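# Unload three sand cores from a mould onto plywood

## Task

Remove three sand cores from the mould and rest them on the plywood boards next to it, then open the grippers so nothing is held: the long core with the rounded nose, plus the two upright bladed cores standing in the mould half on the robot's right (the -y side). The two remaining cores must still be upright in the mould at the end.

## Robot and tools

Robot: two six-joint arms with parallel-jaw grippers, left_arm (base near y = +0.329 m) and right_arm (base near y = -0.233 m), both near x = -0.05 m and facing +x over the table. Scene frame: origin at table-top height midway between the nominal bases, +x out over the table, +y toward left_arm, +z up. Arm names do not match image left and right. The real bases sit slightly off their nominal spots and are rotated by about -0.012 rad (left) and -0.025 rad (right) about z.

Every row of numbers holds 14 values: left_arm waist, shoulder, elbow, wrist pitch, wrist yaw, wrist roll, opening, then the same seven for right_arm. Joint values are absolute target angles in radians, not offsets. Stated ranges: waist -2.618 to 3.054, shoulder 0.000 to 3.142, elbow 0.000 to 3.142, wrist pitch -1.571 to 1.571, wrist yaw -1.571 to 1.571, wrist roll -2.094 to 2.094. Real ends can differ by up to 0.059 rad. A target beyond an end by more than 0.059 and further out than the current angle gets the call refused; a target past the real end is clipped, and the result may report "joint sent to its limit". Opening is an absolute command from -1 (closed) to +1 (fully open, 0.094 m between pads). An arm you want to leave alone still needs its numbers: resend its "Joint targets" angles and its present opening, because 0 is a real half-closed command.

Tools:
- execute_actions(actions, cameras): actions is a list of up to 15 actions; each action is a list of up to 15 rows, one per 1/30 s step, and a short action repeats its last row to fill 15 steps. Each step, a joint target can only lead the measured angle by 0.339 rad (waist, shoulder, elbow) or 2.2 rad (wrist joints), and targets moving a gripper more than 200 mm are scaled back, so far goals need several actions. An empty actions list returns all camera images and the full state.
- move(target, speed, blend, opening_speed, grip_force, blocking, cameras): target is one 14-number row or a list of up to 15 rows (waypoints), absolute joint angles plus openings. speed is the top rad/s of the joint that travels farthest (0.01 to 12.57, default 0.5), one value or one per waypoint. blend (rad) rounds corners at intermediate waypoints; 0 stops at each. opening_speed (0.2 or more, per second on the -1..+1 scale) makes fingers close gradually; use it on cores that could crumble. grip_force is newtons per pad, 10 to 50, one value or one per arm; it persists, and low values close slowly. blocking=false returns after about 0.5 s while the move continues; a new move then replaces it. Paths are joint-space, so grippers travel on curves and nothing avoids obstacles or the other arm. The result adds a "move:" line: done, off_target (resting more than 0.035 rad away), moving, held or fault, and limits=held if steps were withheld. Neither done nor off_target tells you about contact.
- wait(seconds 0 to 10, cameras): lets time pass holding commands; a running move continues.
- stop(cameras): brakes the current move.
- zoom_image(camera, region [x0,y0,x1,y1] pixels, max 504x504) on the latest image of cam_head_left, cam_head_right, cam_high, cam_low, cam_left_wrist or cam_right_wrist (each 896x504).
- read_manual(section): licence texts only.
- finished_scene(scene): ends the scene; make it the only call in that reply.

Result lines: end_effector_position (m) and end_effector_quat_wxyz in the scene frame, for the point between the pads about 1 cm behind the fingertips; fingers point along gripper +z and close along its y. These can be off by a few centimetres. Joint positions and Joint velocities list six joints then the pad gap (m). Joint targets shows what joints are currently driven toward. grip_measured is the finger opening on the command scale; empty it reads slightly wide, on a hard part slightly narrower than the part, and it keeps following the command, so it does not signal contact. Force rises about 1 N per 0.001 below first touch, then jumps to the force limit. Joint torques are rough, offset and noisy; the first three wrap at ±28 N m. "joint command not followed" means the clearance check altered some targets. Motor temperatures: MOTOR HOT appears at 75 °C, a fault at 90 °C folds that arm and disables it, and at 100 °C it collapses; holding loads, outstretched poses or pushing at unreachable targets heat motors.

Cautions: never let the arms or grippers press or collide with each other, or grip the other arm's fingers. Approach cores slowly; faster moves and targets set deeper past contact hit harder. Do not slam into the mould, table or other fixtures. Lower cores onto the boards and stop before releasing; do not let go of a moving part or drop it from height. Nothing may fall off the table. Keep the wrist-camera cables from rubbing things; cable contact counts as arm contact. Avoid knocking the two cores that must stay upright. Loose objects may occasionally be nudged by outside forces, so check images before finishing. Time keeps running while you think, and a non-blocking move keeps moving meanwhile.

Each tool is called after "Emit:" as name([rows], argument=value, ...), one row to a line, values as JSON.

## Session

Emit:
execute_actions(actions=[])

Scene clock: 0.00 s.
left_arm: end_effector_position=(+0.2183, +0.2617, +0.3639) grip_measured=+1.000 end_effector_quat_wxyz=(+0.716, -0.179, +0.614, -0.281) | right_arm: end_effector_position=(+0.2261, -0.1367, +0.3456) grip_measured=+1.000 end_effector_quat_wxyz=(+0.692, +0.062, +0.667, +0.269)
Joint positions: left_arm=[-0.501 0.468 0.452 0.218 -0.426 -0.572 0.094] | right_arm=[0.466 0.596 0.57 0.129 0.137 0.448 0.094]
Joint velocities: within noise
Joint torques (N m): no reading
Motor temperatures (°C): left_arm=[23 37 33 28 22 22 25] | right_arm=[25 34 30 28 21 24 21]
Heat: left arm: 37 °C; right arm: 34 °C.
Joint targets: left_arm=[-0.501 0.468 0.458 0.212 -0.426 -0.572] | right_arm=[0.466 0.596 0.580 0.130 0.137 0.448]
Tool commands: left_gripper/opening=+1.0 right_gripper/opening=+1.0

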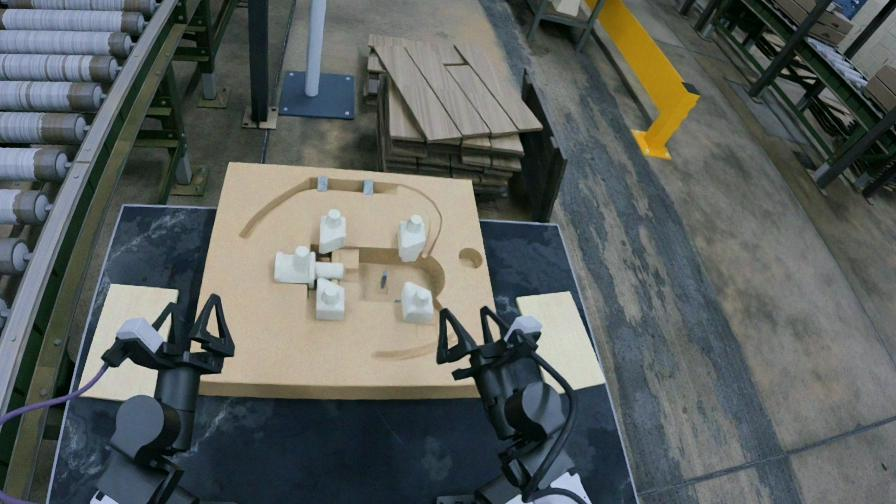

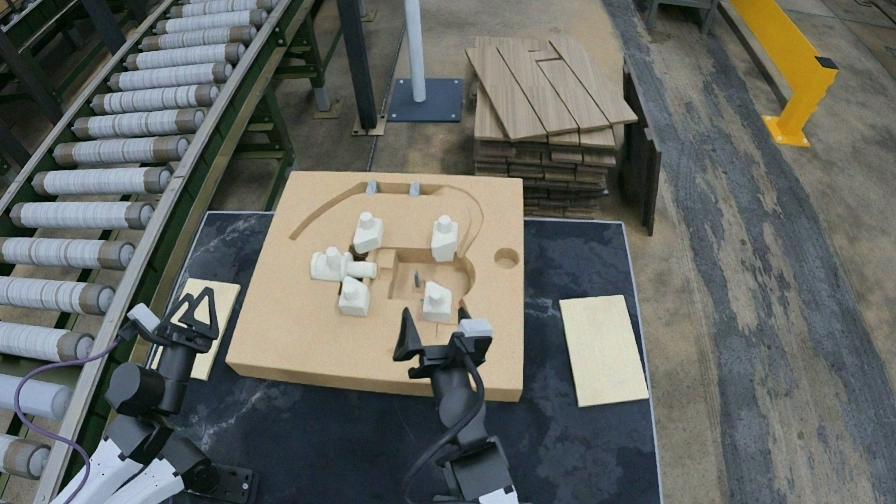

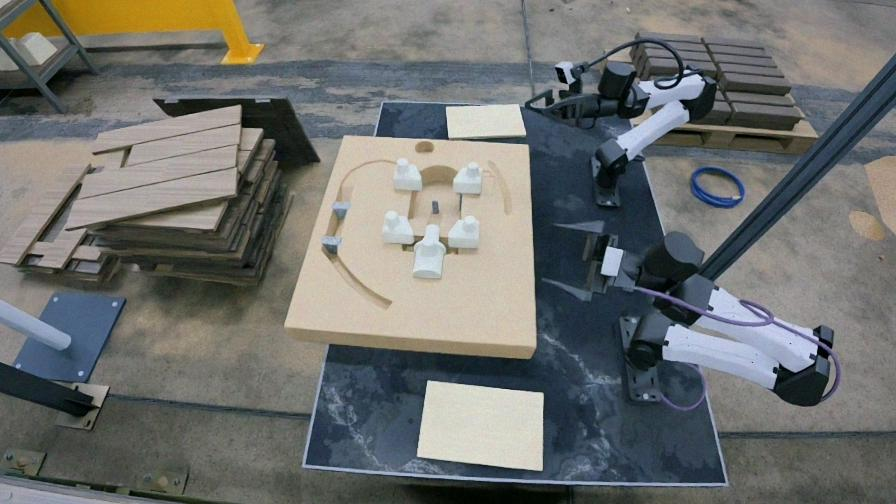

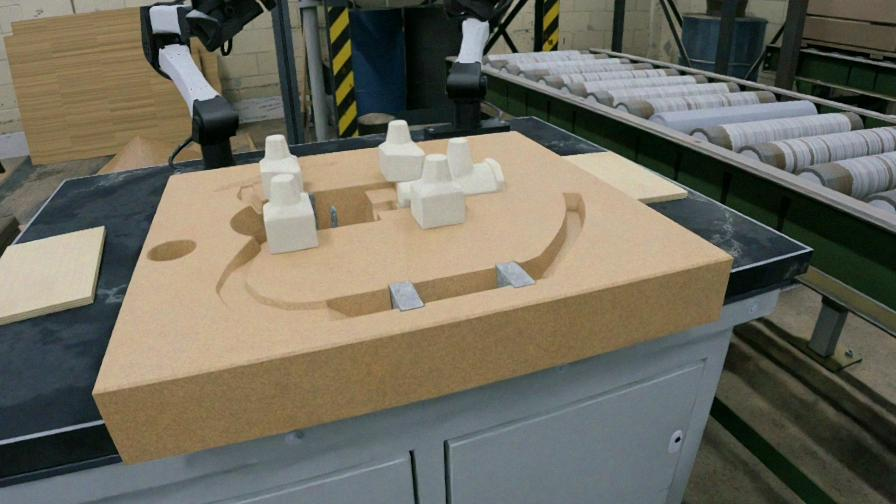

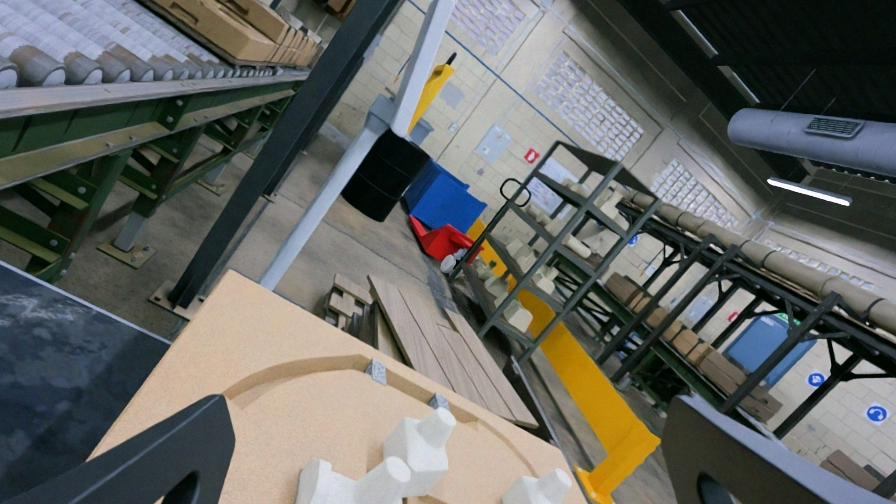

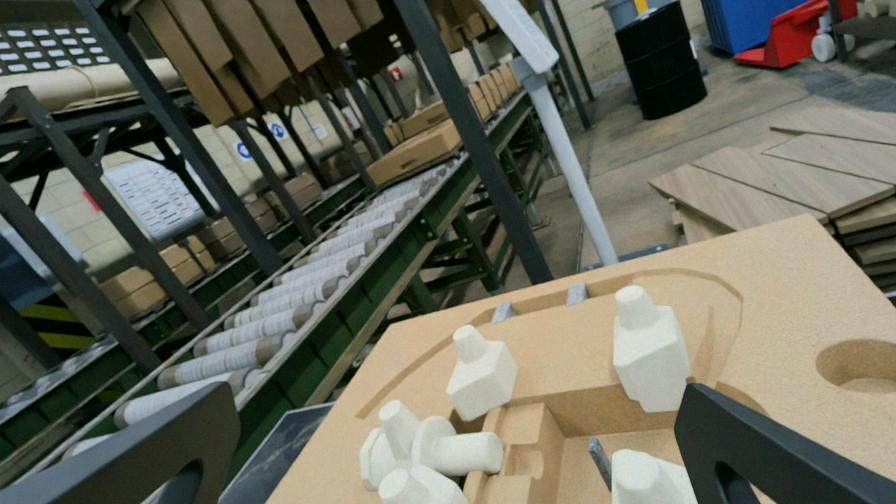

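Emit:
move(target=[-0.255,2.4,2.5721,-1.3068,0.469,0.8325,0.3,0.312,2.075,2.3061,-1.5028,0,0,1], speed=1.0, cameras=["cam_left_wrist","cam_right_wrist"])

Scene clock: 28.70 s.
left_arm: end_effector_position=(+0.4592, +0.1056, +0.2088) grip_measured=+0.302 end_effector_quat_wxyz=(+0.258, +0.537, +0.788, -0.156) | right_arm: end_effector_position=(+0.3772, -0.1185, +0.2246) grip_measured=+1.000 end_effector_quat_wxyz=(+0.146, -0.124, +0.981, +0.015)
Joint positions: left_arm=[-0.256 2.393 2.545 -1.294 0.453 0.817 0.061] | right_arm=[0.316 2.066 2.281 -1.492 0.012 0.013 0.094]
Joint torques (N m): left_arm=[-0.02 -11.69 9.87 1 0.53 0.22] | right_arm=[-0.05 -10.85 7.25 0.76 -0.11 -0.22]
Motor temperatures (°C): left_arm=[23 37 40 33 22 22 25] | right_arm=[25 34 35 34 21 24 21]
Heat: left arm: 40 °C; right arm: 35 °C.
Joint targets: left_arm=[-0.255 2.400 2.572 -1.307 0.469 0.833] | right_arm=[0.312 2.075 2.306 -1.503 0.000 0.000]
move: done
Images, in order (width x height): cam_left_wrist 896x504, cam_right_wrist 896x504.

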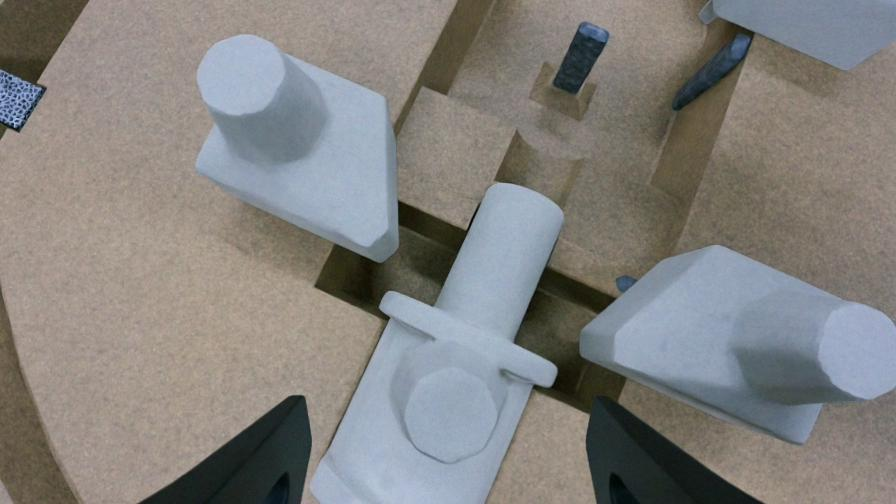

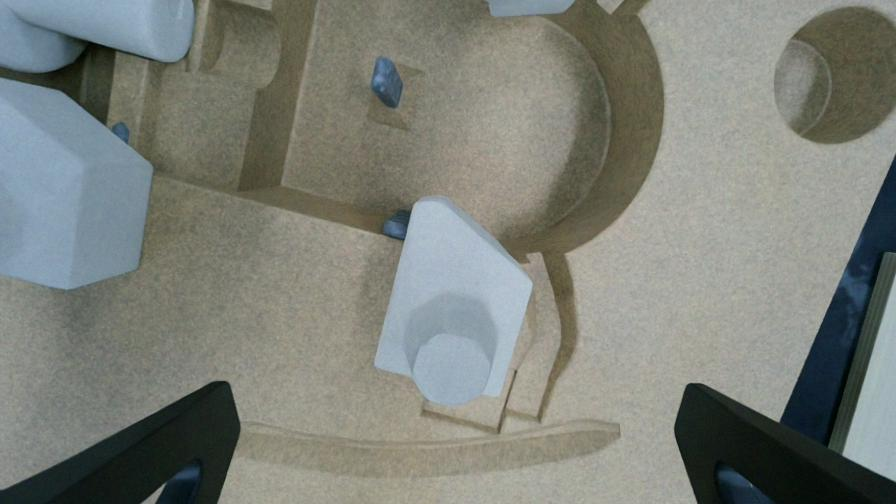

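Emit:
move([
  [-0.255,2.33,2.2613,-1.0771,0.469,0.8325,0.2,0.302,1.912,1.7916,-1.1465,0,0,0.3],
  [-0.255,2.33,2.2613,-1.0771,0.469,0.8325,-0.7,0.302,1.912,1.7916,-1.1465,0,0,-0.6],
], speed=0.5, opening_speed=0.9, grip_force=[50, 30], cameras=["cam_left_wrist","cam_right_wrist"])

Scene clock: 44.73 s.
left_arm: end_effector_position=(+0.4624, +0.1033, +0.1526) grip_measured=-0.230 end_effector_quat_wxyz=(+0.243, +0.536, +0.791, -0.164) | right_arm: end_effector_position=(+0.3656, -0.1221, +0.1471) grip_measured=-0.233 end_effector_quat_wxyz=(+0.127, -0.122, +0.984, +0.021)
Joint positions: left_arm=[-0.257 2.367 2.279 -1.089 0.459 0.818 0.036] | right_arm=[0.308 1.948 1.798 -1.163 -0.006 0.012 0.036]
Joint torques (N m): left_arm=[0.16 -15.57 6.13 1.18 0.48 0.16] | right_arm=[-0.18 -14.71 5.63 0.96 0.09 -0.22]
Motor temperatures (°C): left_arm=[23 46 40 31 22 22 25] | right_arm=[25 37 35 31 21 24 21]
Heat: left arm: 46 °C; right arm: 37 °C.
Joint targets: left_arm=[-0.255 2.330 2.261 -1.077 0.469 0.832] | right_arm=[0.302 1.912 1.792 -1.146 0.000 0.000]
grip_force (N): 50, 30
move: off_target (left_arm, right_arm); target 2's new numbers were sent with right_arm's shoulder 0.039 rad from that target; left_arm: the shoulder is farthest, 0.037 rad from its target; right_arm: the shoulder is farthest, 0.036 rad from its target
Images, in order (width x height): cam_left_wrist 896x504, cam_right_wrist 896x504.

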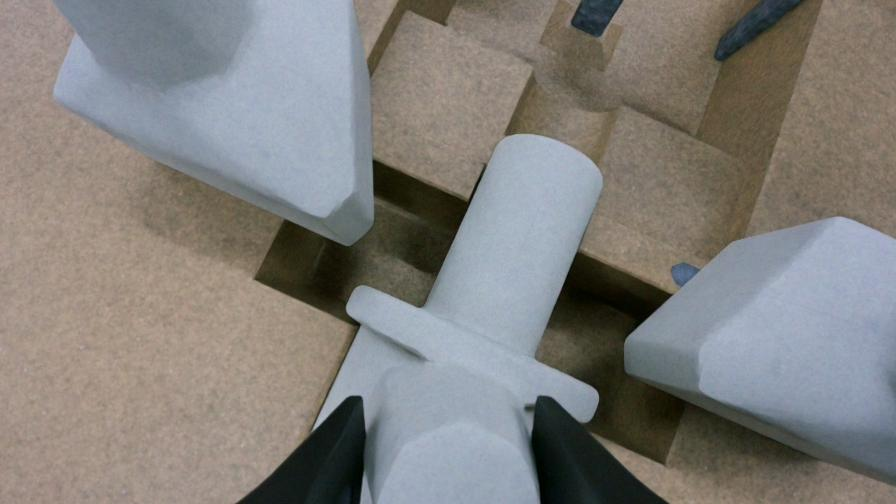

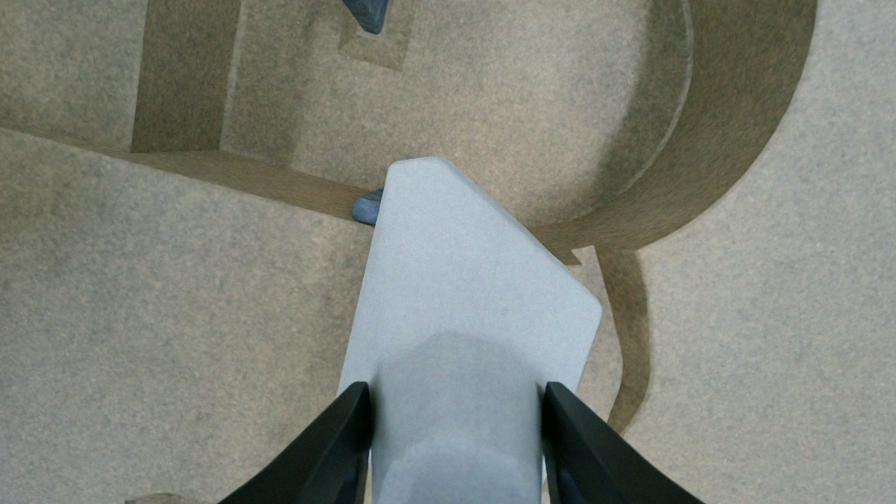

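Emit:
move([
  [-0.255,2.345,2.42,-1.20,0.469,0.8325,-0.7,0.302,1.945,1.9704,-1.2928,0,0,-0.6],
  [-0.255,2.41,2.61,-1.34,0.469,0.8325,-0.7,0.302,2.006,2.2013,-1.4659,0,0,-0.6],
], speed=0.35, blend=0.04, cameras=["cam_low","cam_left_wrist"])

Scene clock: 52.73 s.
left_arm: end_effector_position=(+0.4552, +0.1110, +0.1859) grip_measured=-0.230 end_effector_quat_wxyz=(+0.224, +0.539, +0.798, -0.153) | right_arm: end_effector_position=(+0.3596, -0.1239, +0.2183) grip_measured=-0.236 end_effector_quat_wxyz=(+0.128, -0.122, +0.984, +0.021)
Joint positions: left_arm=[-0.257 2.429 2.548 -1.333 0.426 0.831 0.036] | right_arm=[0.307 2 2.165 -1.475 -0.006 0.012 0.036]
Joint torques (N m): left_arm=[0.03 -14.06 12.9 0.94 0.8 0.04] | right_arm=[-0.21 -10.32 8.46 0.91 0.04 -0.21]
Motor temperatures (°C): left_arm=[23 54 40 31 22 22 26] | right_arm=[25 39 35 31 21 24 22]
Heat: left arm: 54 °C; right arm: 39 °C.
Joint targets: left_arm=[-0.255 2.410 2.610 -1.340 0.469 0.832] | right_arm=[0.302 2.006 2.201 -1.466 0.000 0.000]
grip_force (N): 50, 30
move: off_target (left_arm, right_arm); left_arm: the elbow is farthest, 0.062 rad from its target; right_arm: the elbow is farthest, 0.037 rad from its target
Images, in order (width x height): cam_low 896x504, cam_left_wrist 896x504.

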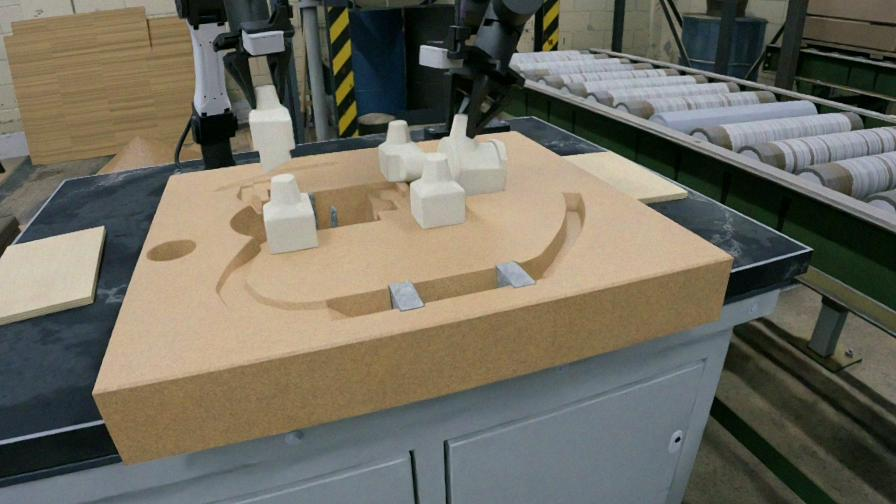

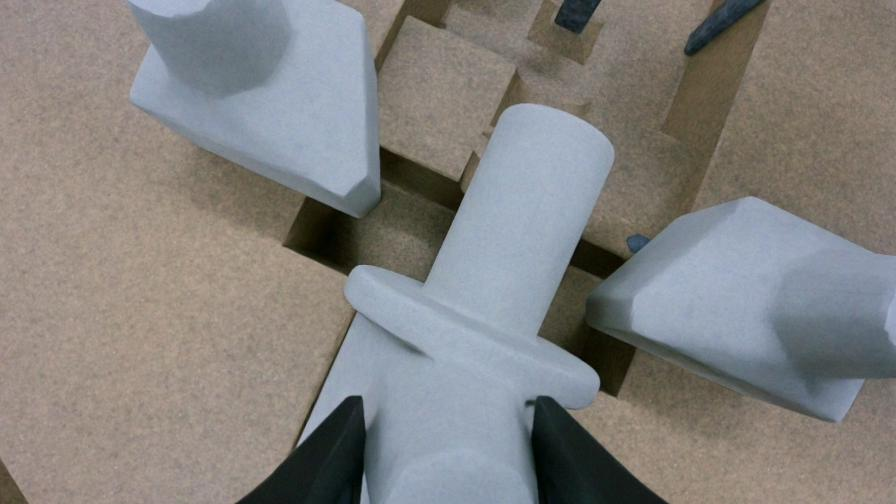

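Emit:
move([
  [-0.255,2.365,2.61,-1.34,0.469,0.8325,-0.7,0.25,2.0,2.2,-1.46,0,0,-0.6],
  [-0.125,2.11,2.26,-1.18,0.469,0.8325,-0.7,-0.2,1.96,2.15,-1.40,0,0,-0.6],
  [0.2,1.80,1.92,-1.12,0.469,0.8325,-0.7,-0.46,1.92,0.588,1.28,0,0,-0.6],
  [0.673,1.58,1.41,-0.88,0.469,0.8325,-0.7,-0.46,1.92,0.588,1.28,0,0,-0.6],
], speed=[0.3,0.4,0.8,0.7], blend=[0.015,0.05,0.1,0], cameras=["cam_low","cam_left_wrist","cam_right_wrist","cam_head_right"])

Scene clock: 76.40 s.
left_arm: end_effector_position=(+0.3017, +0.5031, +0.1898) grip_measured=-0.272 end_effector_quat_wxyz=(+0.274, +0.124, +0.953, -0.020) | right_arm: end_effector_position=(+0.3626, -0.4591, +0.0936) grip_measured=-0.260 end_effector_quat_wxyz=(+0.627, +0.191, +0.740, -0.154)
Joint positions: left_arm=[0.676 1.638 1.4 -0.945 0.412 0.831 0.034] | right_arm=[-0.453 1.957 0.587 1.201 -0.01 0.01 0.035]
Joint torques (N m): left_arm=[-0.51 -12.01 8.8 1.69 0.96 0] | right_arm=[-0.44 -12.55 4.34 2.63 0.09 -0.15]
Motor temperatures (°C): left_arm=[23 67 45 31 23 22 26] | right_arm=[25 43 36 32 21 24 22]
Heat: left arm: 67 °C; right arm: 43 °C.
Joint targets: left_arm=[0.673 1.580 1.410 -0.880 0.469 0.832] | right_arm=[-0.460 1.920 0.588 1.280 0.000 0.000]
grip_force (N): 50, 30
move: off_target (left_arm, right_arm); left_arm: the wrist pitch is farthest, 0.065 rad from its target; right_arm: the wrist pitch is farthest, 0.079 rad from its target
Images, in order (width x height): cam_head_right 896x504, cam_low 896x504, cam_left_wrist 896x504, cam_right_wrist 896x504.

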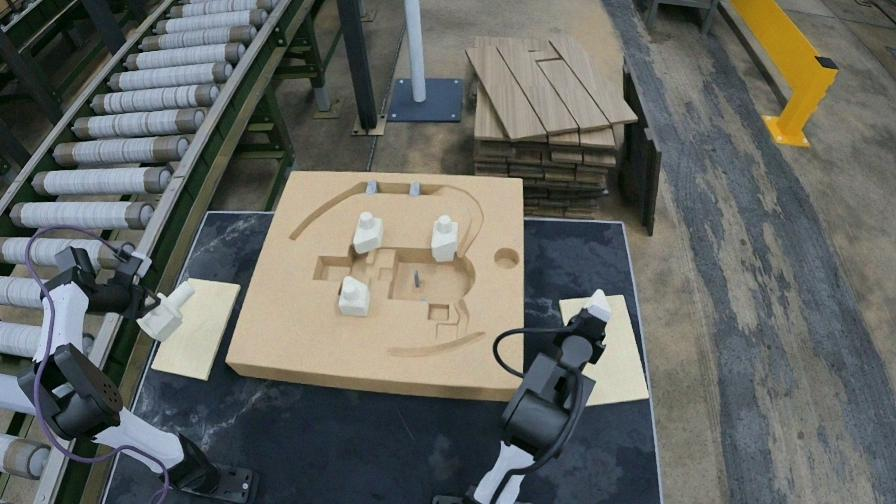

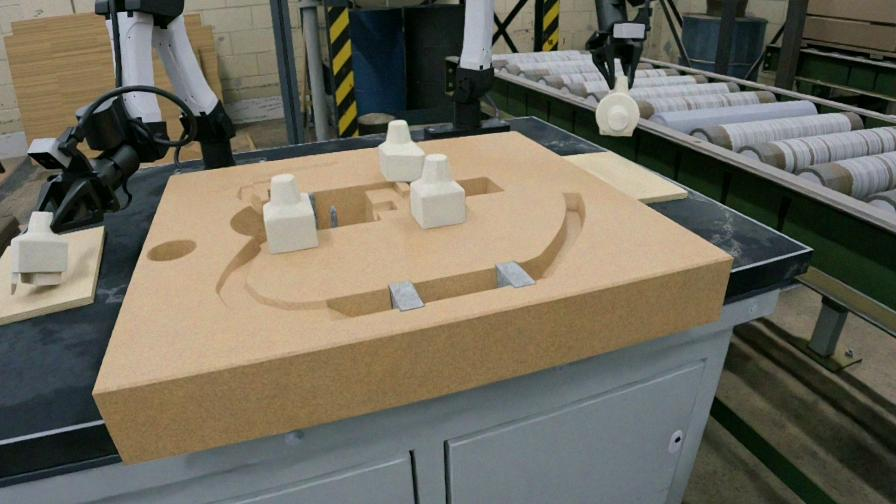

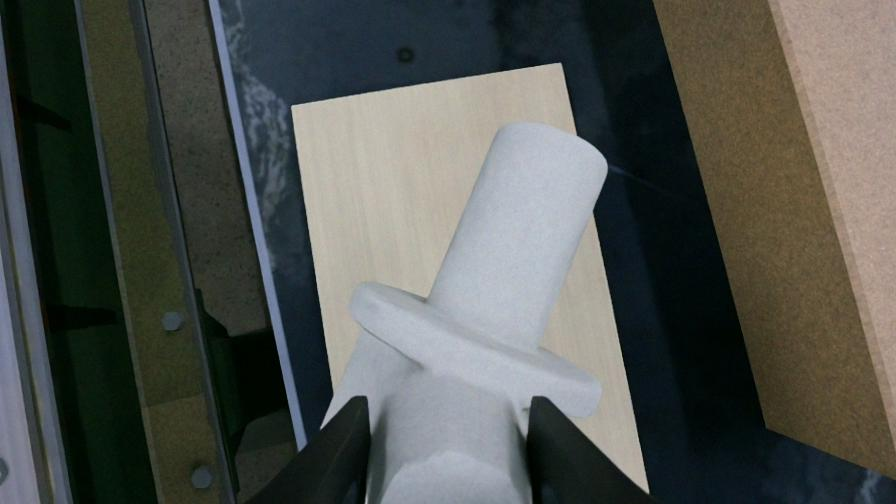

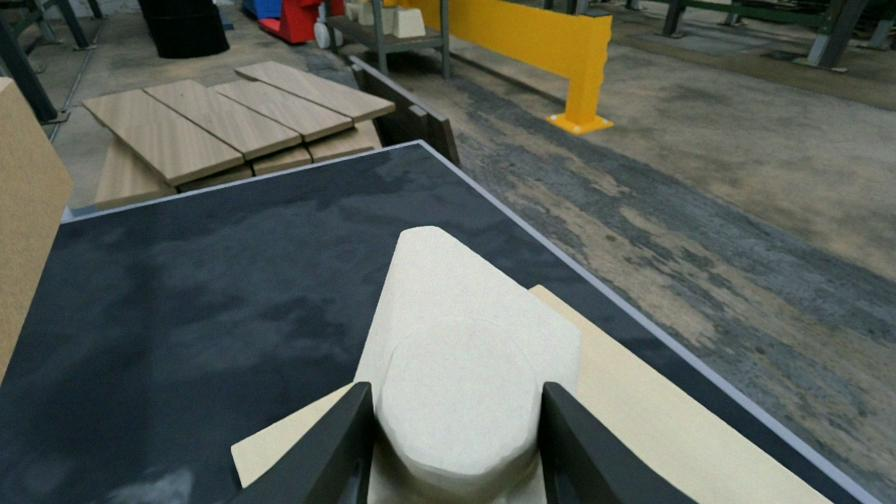

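Emit:
move([
  [0.685,1.62,1.25,-0.7,0.469,0.8325,-0.7,-0.52,1.93,0.55,1.30,0,0,-0.6],
  [0.685,1.645,1.15,-0.59,0.469,0.8325,-0.7,-0.52,2.012,0.437,1.31,0,0,-0.6],
], speed=[0.4,0.25], blend=0.03, grip_force=[50, 15], cameras=["cam_low","cam_right_wrist","cam_left_wrist"])

Emit:
zoom_image(camera="cam_low", region=[0, 170, 180, 330])

Emit:
zoom_image(camera="cam_low", region=[560, 100, 690, 200])

Scene clock: 91.90 s.
left_arm: end_effector_position=(+0.2991, +0.5021, +0.1214) grip_measured=-0.272 end_effector_quat_wxyz=(+0.278, +0.123, +0.952, -0.019) | right_arm: end_effector_position=(+0.3134, -0.4631, +0.0488) grip_measured=-0.270 end_effector_quat_wxyz=(+0.584, +0.222, +0.763, -0.166)
Joint positions: left_arm=[0.68 1.659 1.144 -0.663 0.416 0.831 0.034] | right_arm=[-0.514 2.001 0.438 1.298 -0.005 0.005 0.034]
Joint torques (N m): left_arm=[0.38 -8.16 8.21 1.78 0.89 0.04] | right_arm=[-0.12 -7.06 3.3 2.02 0.04 -0.11]
Motor temperatures (°C): left_arm=[23 67 45 33 23 22 27] | right_arm=[25 45 34 37 21 24 22]
Heat: left arm: 67 °C; right arm: 45 °C.
Joint targets: left_arm=[0.685 1.645 1.150 -0.590 0.469 0.832] | right_arm=[-0.520 2.012 0.437 1.310 0.000 0.000]
grip_force (N): 50, 15
move: off_target (left_arm); left_arm: the wrist pitch is farthest, 0.073 rad from its target
Images, in order (width x height): cam_low 896x504, cam_left_wrist 896x504, cam_right_wrist 896x504.

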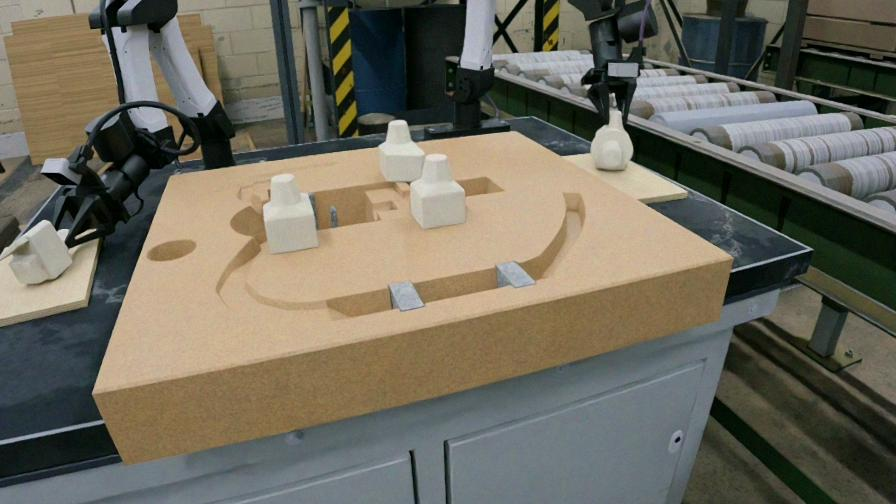

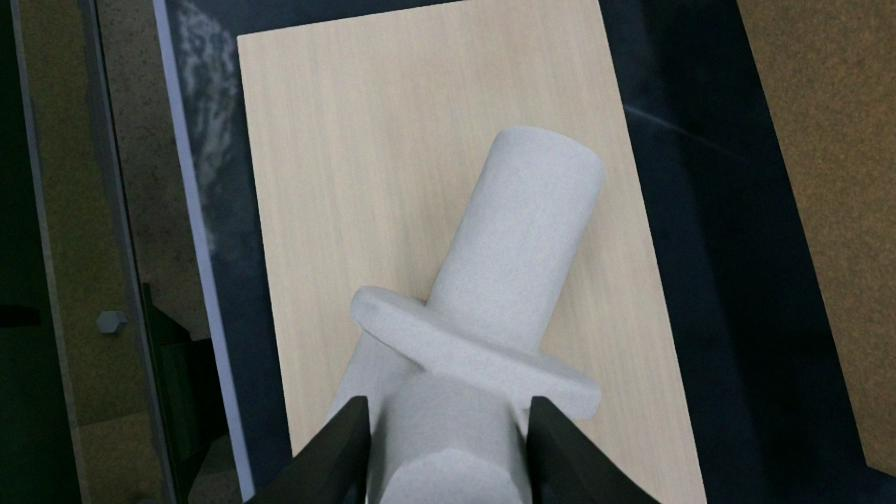

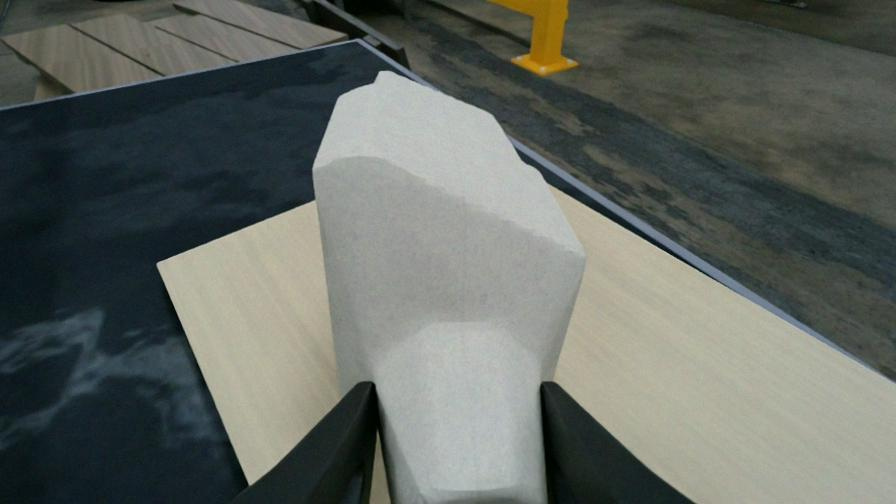

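Scaled by 2.800 from the camera's 896x504 image, which has a finer 1280x720 frame.

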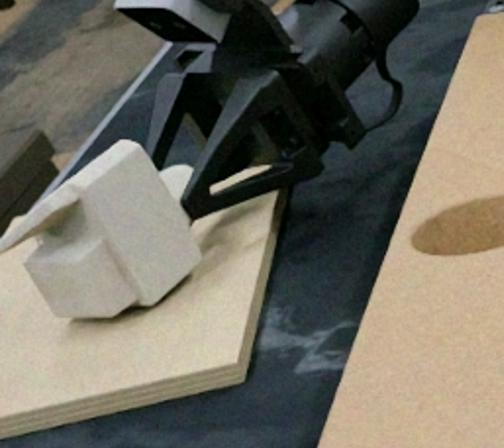

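Scaled by 3.877 from the camera's 896x504 image, which has a finer 1280x720 frame.

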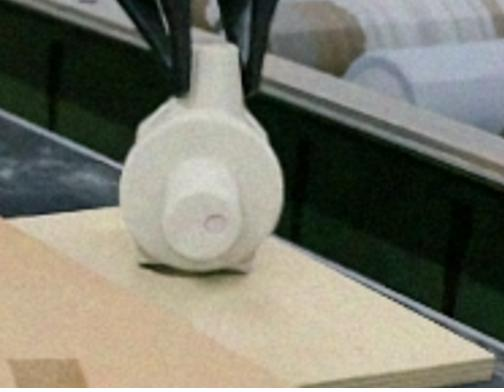

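Emit:
move([
  [0.685,1.685,1.15,-0.60,0.469,0.8325,-0.7,-0.52,2.035,0.437,1.31,0,0,-0.6],
  [0.685,1.685,1.15,-0.60,0.469,0.8325,0.25,-0.52,2.035,0.437,1.31,0,0,0.25],
  [0.685,1.4,1.15,-0.61,0.469,0.8325,0.25,-0.52,1.73,0.437,1.31,0,0,0.25],
], speed=[0.15,0.3,0.4], opening_speed=0.6, cameras=["cam_low","cam_high","cam_head_right","cam_left_wrist"])

Scene clock: 107.57 s.
left_arm: end_effector_position=(+0.3042, +0.4983, +0.2193) grip_measured=+0.249 end_effector_quat_wxyz=(+0.387, +0.156, +0.906, +0.069) | right_arm: end_effector_position=(+0.3171, -0.4656, +0.1521) grip_measured=+0.248 end_effector_quat_wxyz=(+0.674, +0.198, +0.685, -0.192)
Joint positions: left_arm=[0.68 1.409 1.144 -0.612 0.454 0.831 0.059] | right_arm=[-0.514 1.751 0.438 1.294 -0.004 0.004 0.059]
Joint torques (N m): left_arm=[0.44 -6.28 8.8 1.54 0.47 0.01] | right_arm=[-0.34 -9.17 4.51 2.06 0.04 -0.09]
Motor temperatures (°C): left_arm=[23 58 42 33 23 22 27] | right_arm=[25 43 33 39 21 24 22]
Heat: left arm: 58 °C; right arm: 43 °C.
Joint targets: left_arm=[0.685 1.400 1.150 -0.610 0.469 0.832] | right_arm=[-0.520 1.730 0.437 1.310 0.000 0.000]
grip_force (N): 50, 15
move: done; target 2's new numbers were sent with left_arm's wrist pitch 0.047 rad from that target
Images, in order (width x height): cam_head_right 896x504, cam_high 896x504, cam_low 896x504, cam_left_wrist 896x504.

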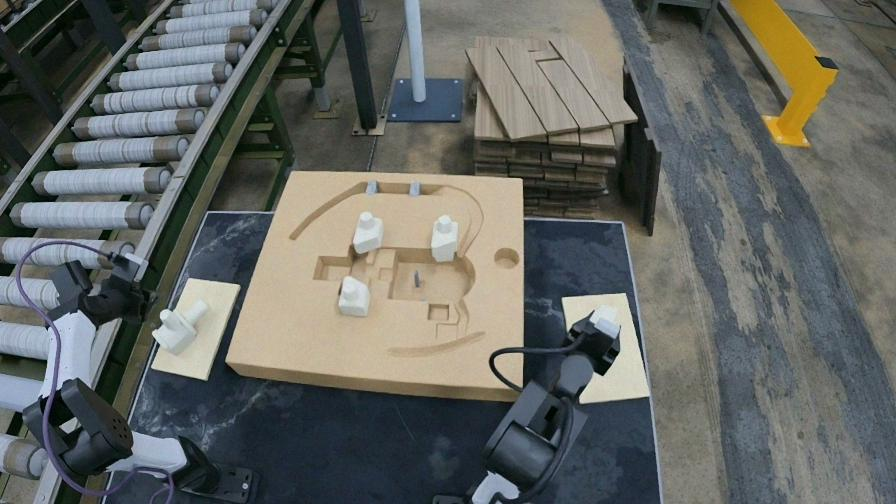

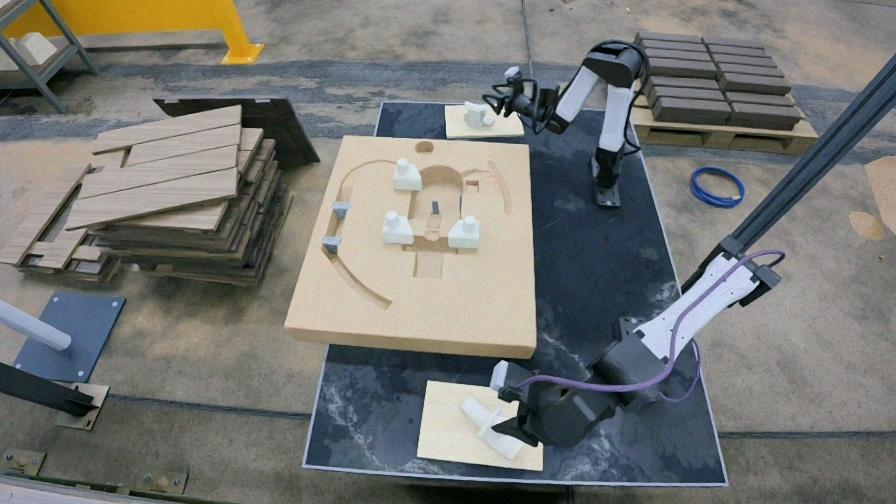

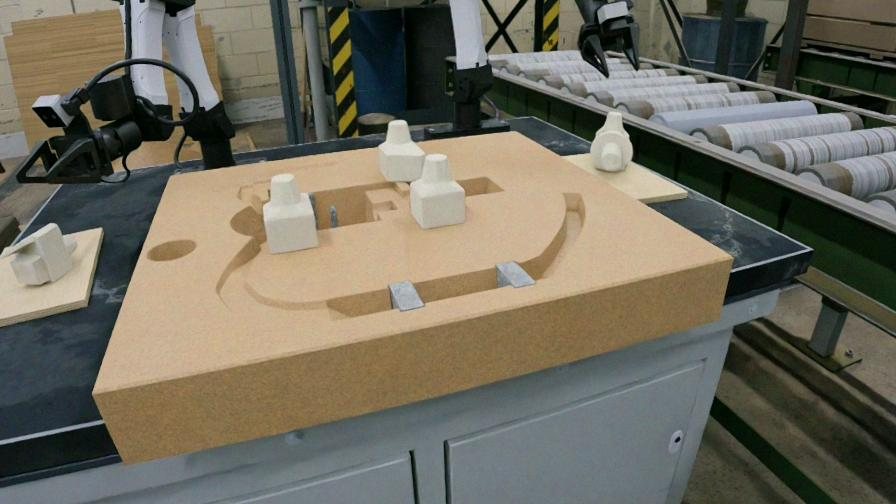

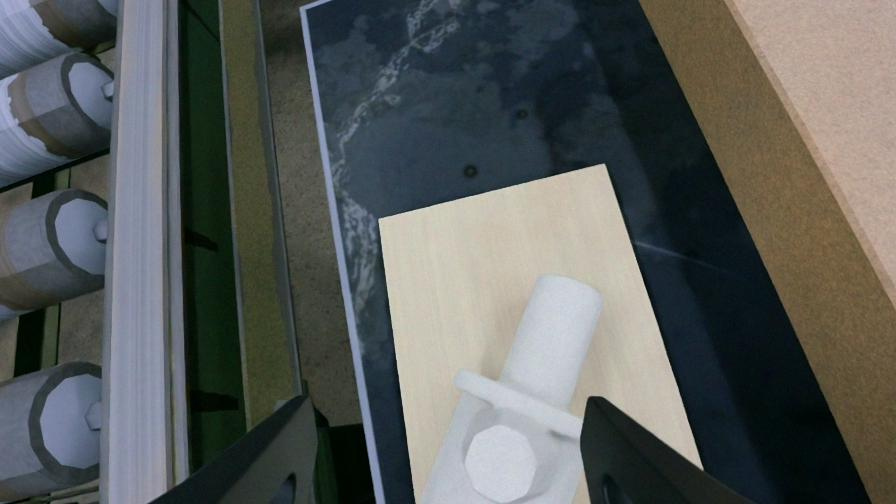

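Emit:
move(target=[0.5,0.8,0.7,-0.3,0.2,0.4,0.25,0.223,2.34,2.465,-0.8534,0,0,0.4], speed=0.9, cameras=["cam_right_wrist"])

Scene clock: 116.67 s.
left_arm: end_effector_position=(+0.2524, +0.4398, +0.2770) grip_measured=+0.249 end_effector_quat_wxyz=(+0.535, +0.030, +0.829, +0.157) | right_arm: end_effector_position=(+0.5601, -0.1230, +0.2346) grip_measured=+0.398 end_effector_quat_wxyz=(+0.407, -0.080, +0.909, +0.038)
Joint positions: left_arm=[0.505 0.807 0.72 -0.31 0.216 0.411 0.059] | right_arm=[0.228 2.322 2.439 -0.845 -0.002 0.004 0.066]
Joint torques (N m): left_arm=[-0.62 -1.7 6.95 2.17 -0.01 -0.11] | right_arm=[-0.08 -13.03 8.39 1.55 -0.01 -0.12]
Motor temperatures (°C): left_arm=[23 55 42 33 23 22 26] | right_arm=[25 43 34 39 21 24 22]
Heat: left arm: 55 °C; right arm: 43 °C.
Joint targets: left_arm=[0.500 0.800 0.700 -0.300 0.200 0.400] | right_arm=[0.223 2.340 2.465 -0.853 0.000 0.000]
grip_force (N): 50, 15
move: done
Images, in order (width x height): cam_right_wrist 896x504.

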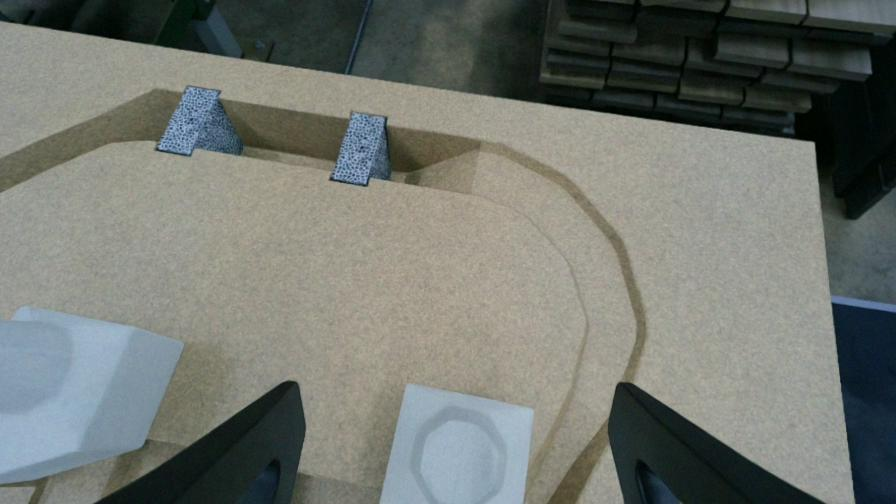

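Emit:
move([
  [0.3,0.7,0.6,-0.3,0,0,0.25,0.217,2.227,2.0529,-0.5819,0,0,0.35],
  [0.3,0.7,0.6,-0.3,0,0,0.25,0.217,2.227,2.0529,-0.5819,0,0,-0.6],
], speed=0.5, grip_force=30, opening_speed=0.7, cameras=["cam_right_wrist"])

Emit:
move([
  [0.3,0.7,0.6,-0.3,0,0,0.25,0.217,2.25,2.2347,-0.7435,0,0,-0.6],
  [0.3,0.7,0.6,-0.3,0,0,0.25,0.217,2.30,2.4582,-0.9096,0,0,-0.6],
], speed=0.35, blend=0.03, cameras=["cam_low"])

Scene clock: 131.63 s.
left_arm: end_effector_position=(+0.2455, +0.4082, +0.2567) grip_measured=+0.249 end_effector_quat_wxyz=(+0.550, -0.107, +0.825, +0.074) | right_arm: end_effector_position=(+0.5531, -0.1269, +0.1497) grip_measured=-0.236 end_effector_quat_wxyz=(+0.372, -0.079, +0.924, +0.033)
Joint positions: left_arm=[0.305 0.706 0.619 -0.307 0.018 0.011 0.059] | right_arm=[0.224 2.27 2.061 -0.596 -0.001 0.004 0.036]
Joint torques (N m): left_arm=[-0.66 -1.13 6.97 2.14 -0.09 -0.1] | right_arm=[-0.42 -19.3 6.09 1.66 0 -0.11]
Motor temperatures (°C): left_arm=[23 49 42 35 23 22 26] | right_arm=[25 47 35 37 21 24 22]
Heat: left arm: 49 °C; right arm: 47 °C.
Joint targets: left_arm=[0.300 0.700 0.600 -0.300 0.000 0.000] | right_arm=[0.217 2.227 2.053 -0.582 0.000 0.000]
grip_force (N): 30, 30
move: off_target (right_arm); target 2's new numbers were sent with right_arm's shoulder 0.049 rad from that target; right_arm: the shoulder is farthest, 0.043 rad from its target
Images, in order (width x height): cam_right_wrist 896x504.

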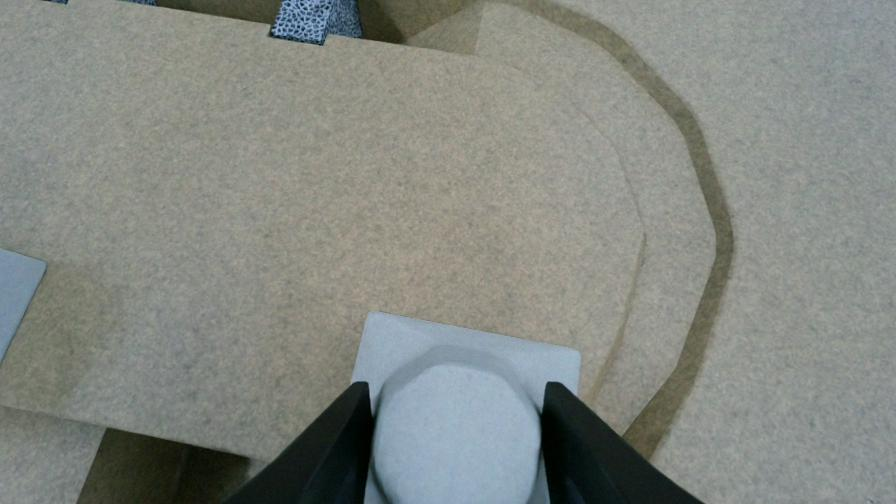

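Scene clock: 133.43 s.
left_arm: end_effector_position=(+0.2455, +0.4082, +0.2567) grip_measured=+0.249 end_effector_quat_wxyz=(+0.550, -0.107, +0.825, +0.074) | right_arm: end_effector_position=(+0.5371, -0.1305, +0.2197) grip_measured=-0.248 end_effector_quat_wxyz=(+0.357, -0.079, +0.930, +0.032)
Joint positions: left_arm=[0.305 0.706 0.619 -0.307 0.018 0.011 0.059] | right_arm=[0.223 2.297 2.413 -0.954 0 0.004 0.035]
Joint torques (N m): left_arm=[-0.58 -1.06 6.99 2.16 -0.11 -0.1] | right_arm=[-0.21 -14.16 9.68 1.92 -0.04 -0.11]
Heat: left arm: 48 °C; right arm: 48 °C.
Joint targets: left_arm=[0.300 0.700 0.600 -0.300 0.000 0.000] | right_arm=[0.217 2.300 2.458 -0.909 0.000 0.000]
grip_force (N): 30, 30
move: off_target (right_arm); right_arm: the elbow is farthest, 0.046 rad from its target
Images, in order (width x height): cam_low 896x504.

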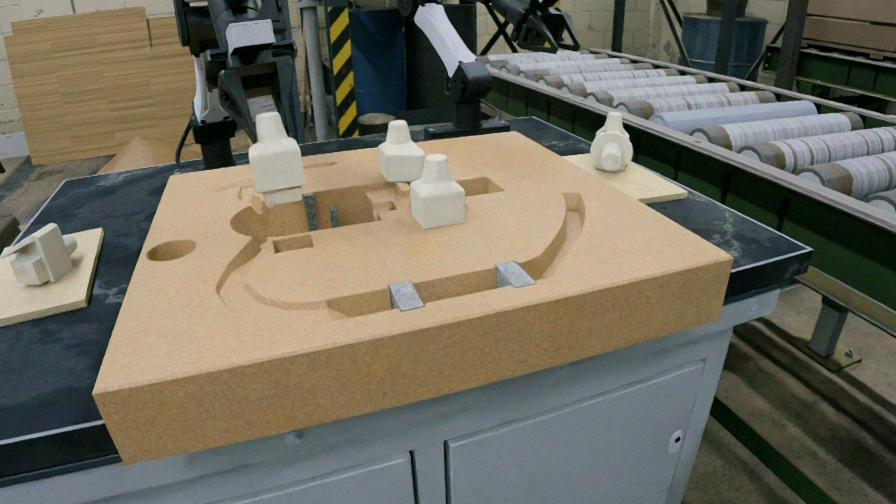

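Emit:
move([
  [0.3,0.7,0.6,-0.3,0,0,0.25,-0.25,2.08,2.25,-1.3,0,0.45,-0.6],
  [0.3,0.7,0.6,-0.3,0,0,0.25,-0.673,1.955,1.9628,-1.4575,0,0.85,-0.6],
], speed=0.7, blend=0.1, cameras=["cam_right_wrist","cam_low","cam_high"])

Scene clock: 141.93 s.
left_arm: end_effector_position=(+0.2455, +0.4082, +0.2567) grip_measured=+0.249 end_effector_quat_wxyz=(+0.550, -0.107, +0.825, +0.074) | right_arm: end_effector_position=(+0.2443, -0.4981, +0.1581) grip_measured=-0.269 end_effector_quat_wxyz=(+0.035, +0.704, +0.710, -0.001)
Joint positions: left_arm=[0.305 0.706 0.619 -0.307 0.018 0.011 0.059] | right_arm=[-0.677 2.01 1.961 -1.453 0.007 0.835 0.034]
Joint torques (N m): left_arm=[-0.54 -1.07 6.98 2.18 -0.1 -0.09] | right_arm=[0.51 -16.75 5.75 0.4 -0.01 0.07]
Heat: left arm: 46 °C; right arm: 49 °C.
Joint targets: left_arm=[0.300 0.700 0.600 -0.300 0.000 0.000] | right_arm=[-0.673 1.955 1.963 -1.458 0.000 0.850]
grip_force (N): 30, 30
move: off_target (right_arm); right_arm: the shoulder is farthest, 0.055 rad from its target
Images, in order (width x height): cam_high 896x504, cam_low 896x504, cam_right_wrist 896x504.

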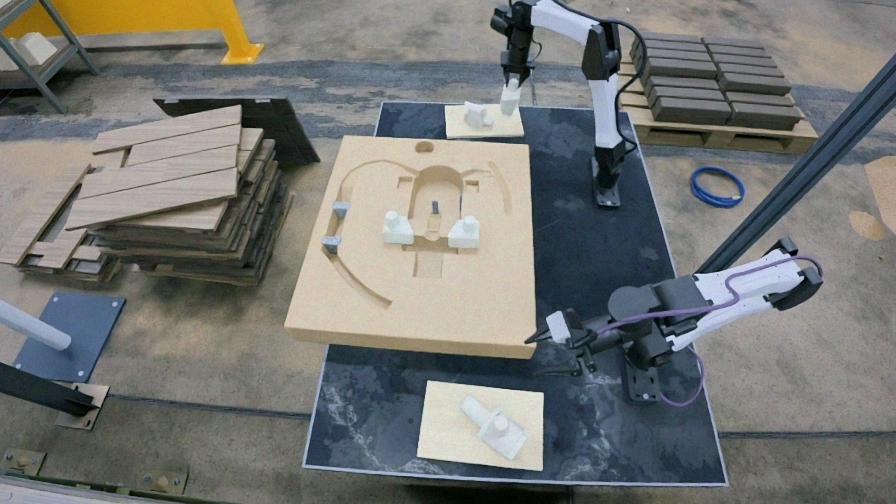

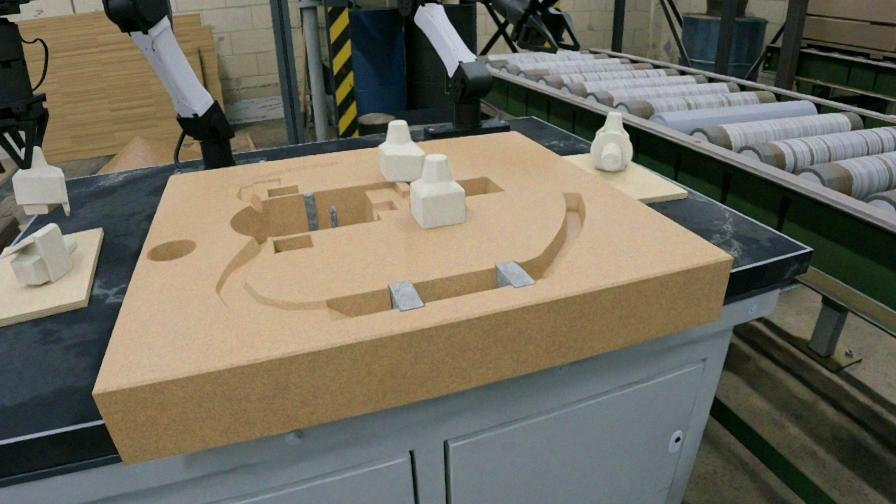

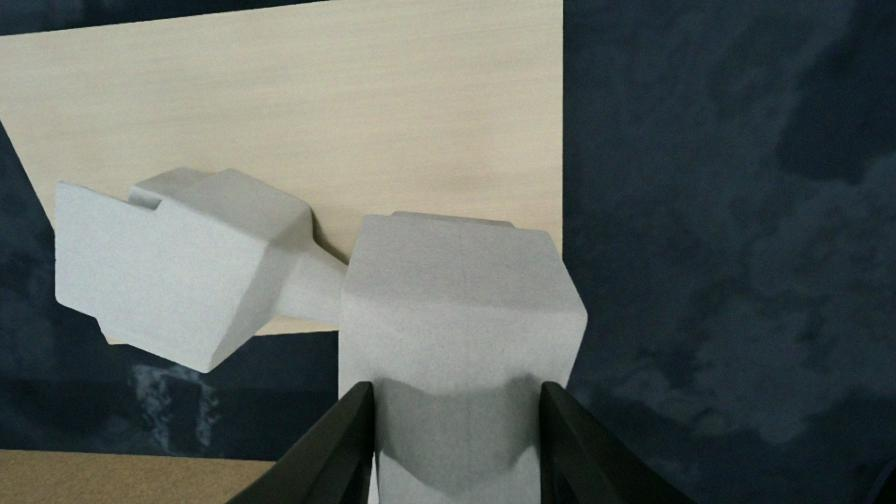

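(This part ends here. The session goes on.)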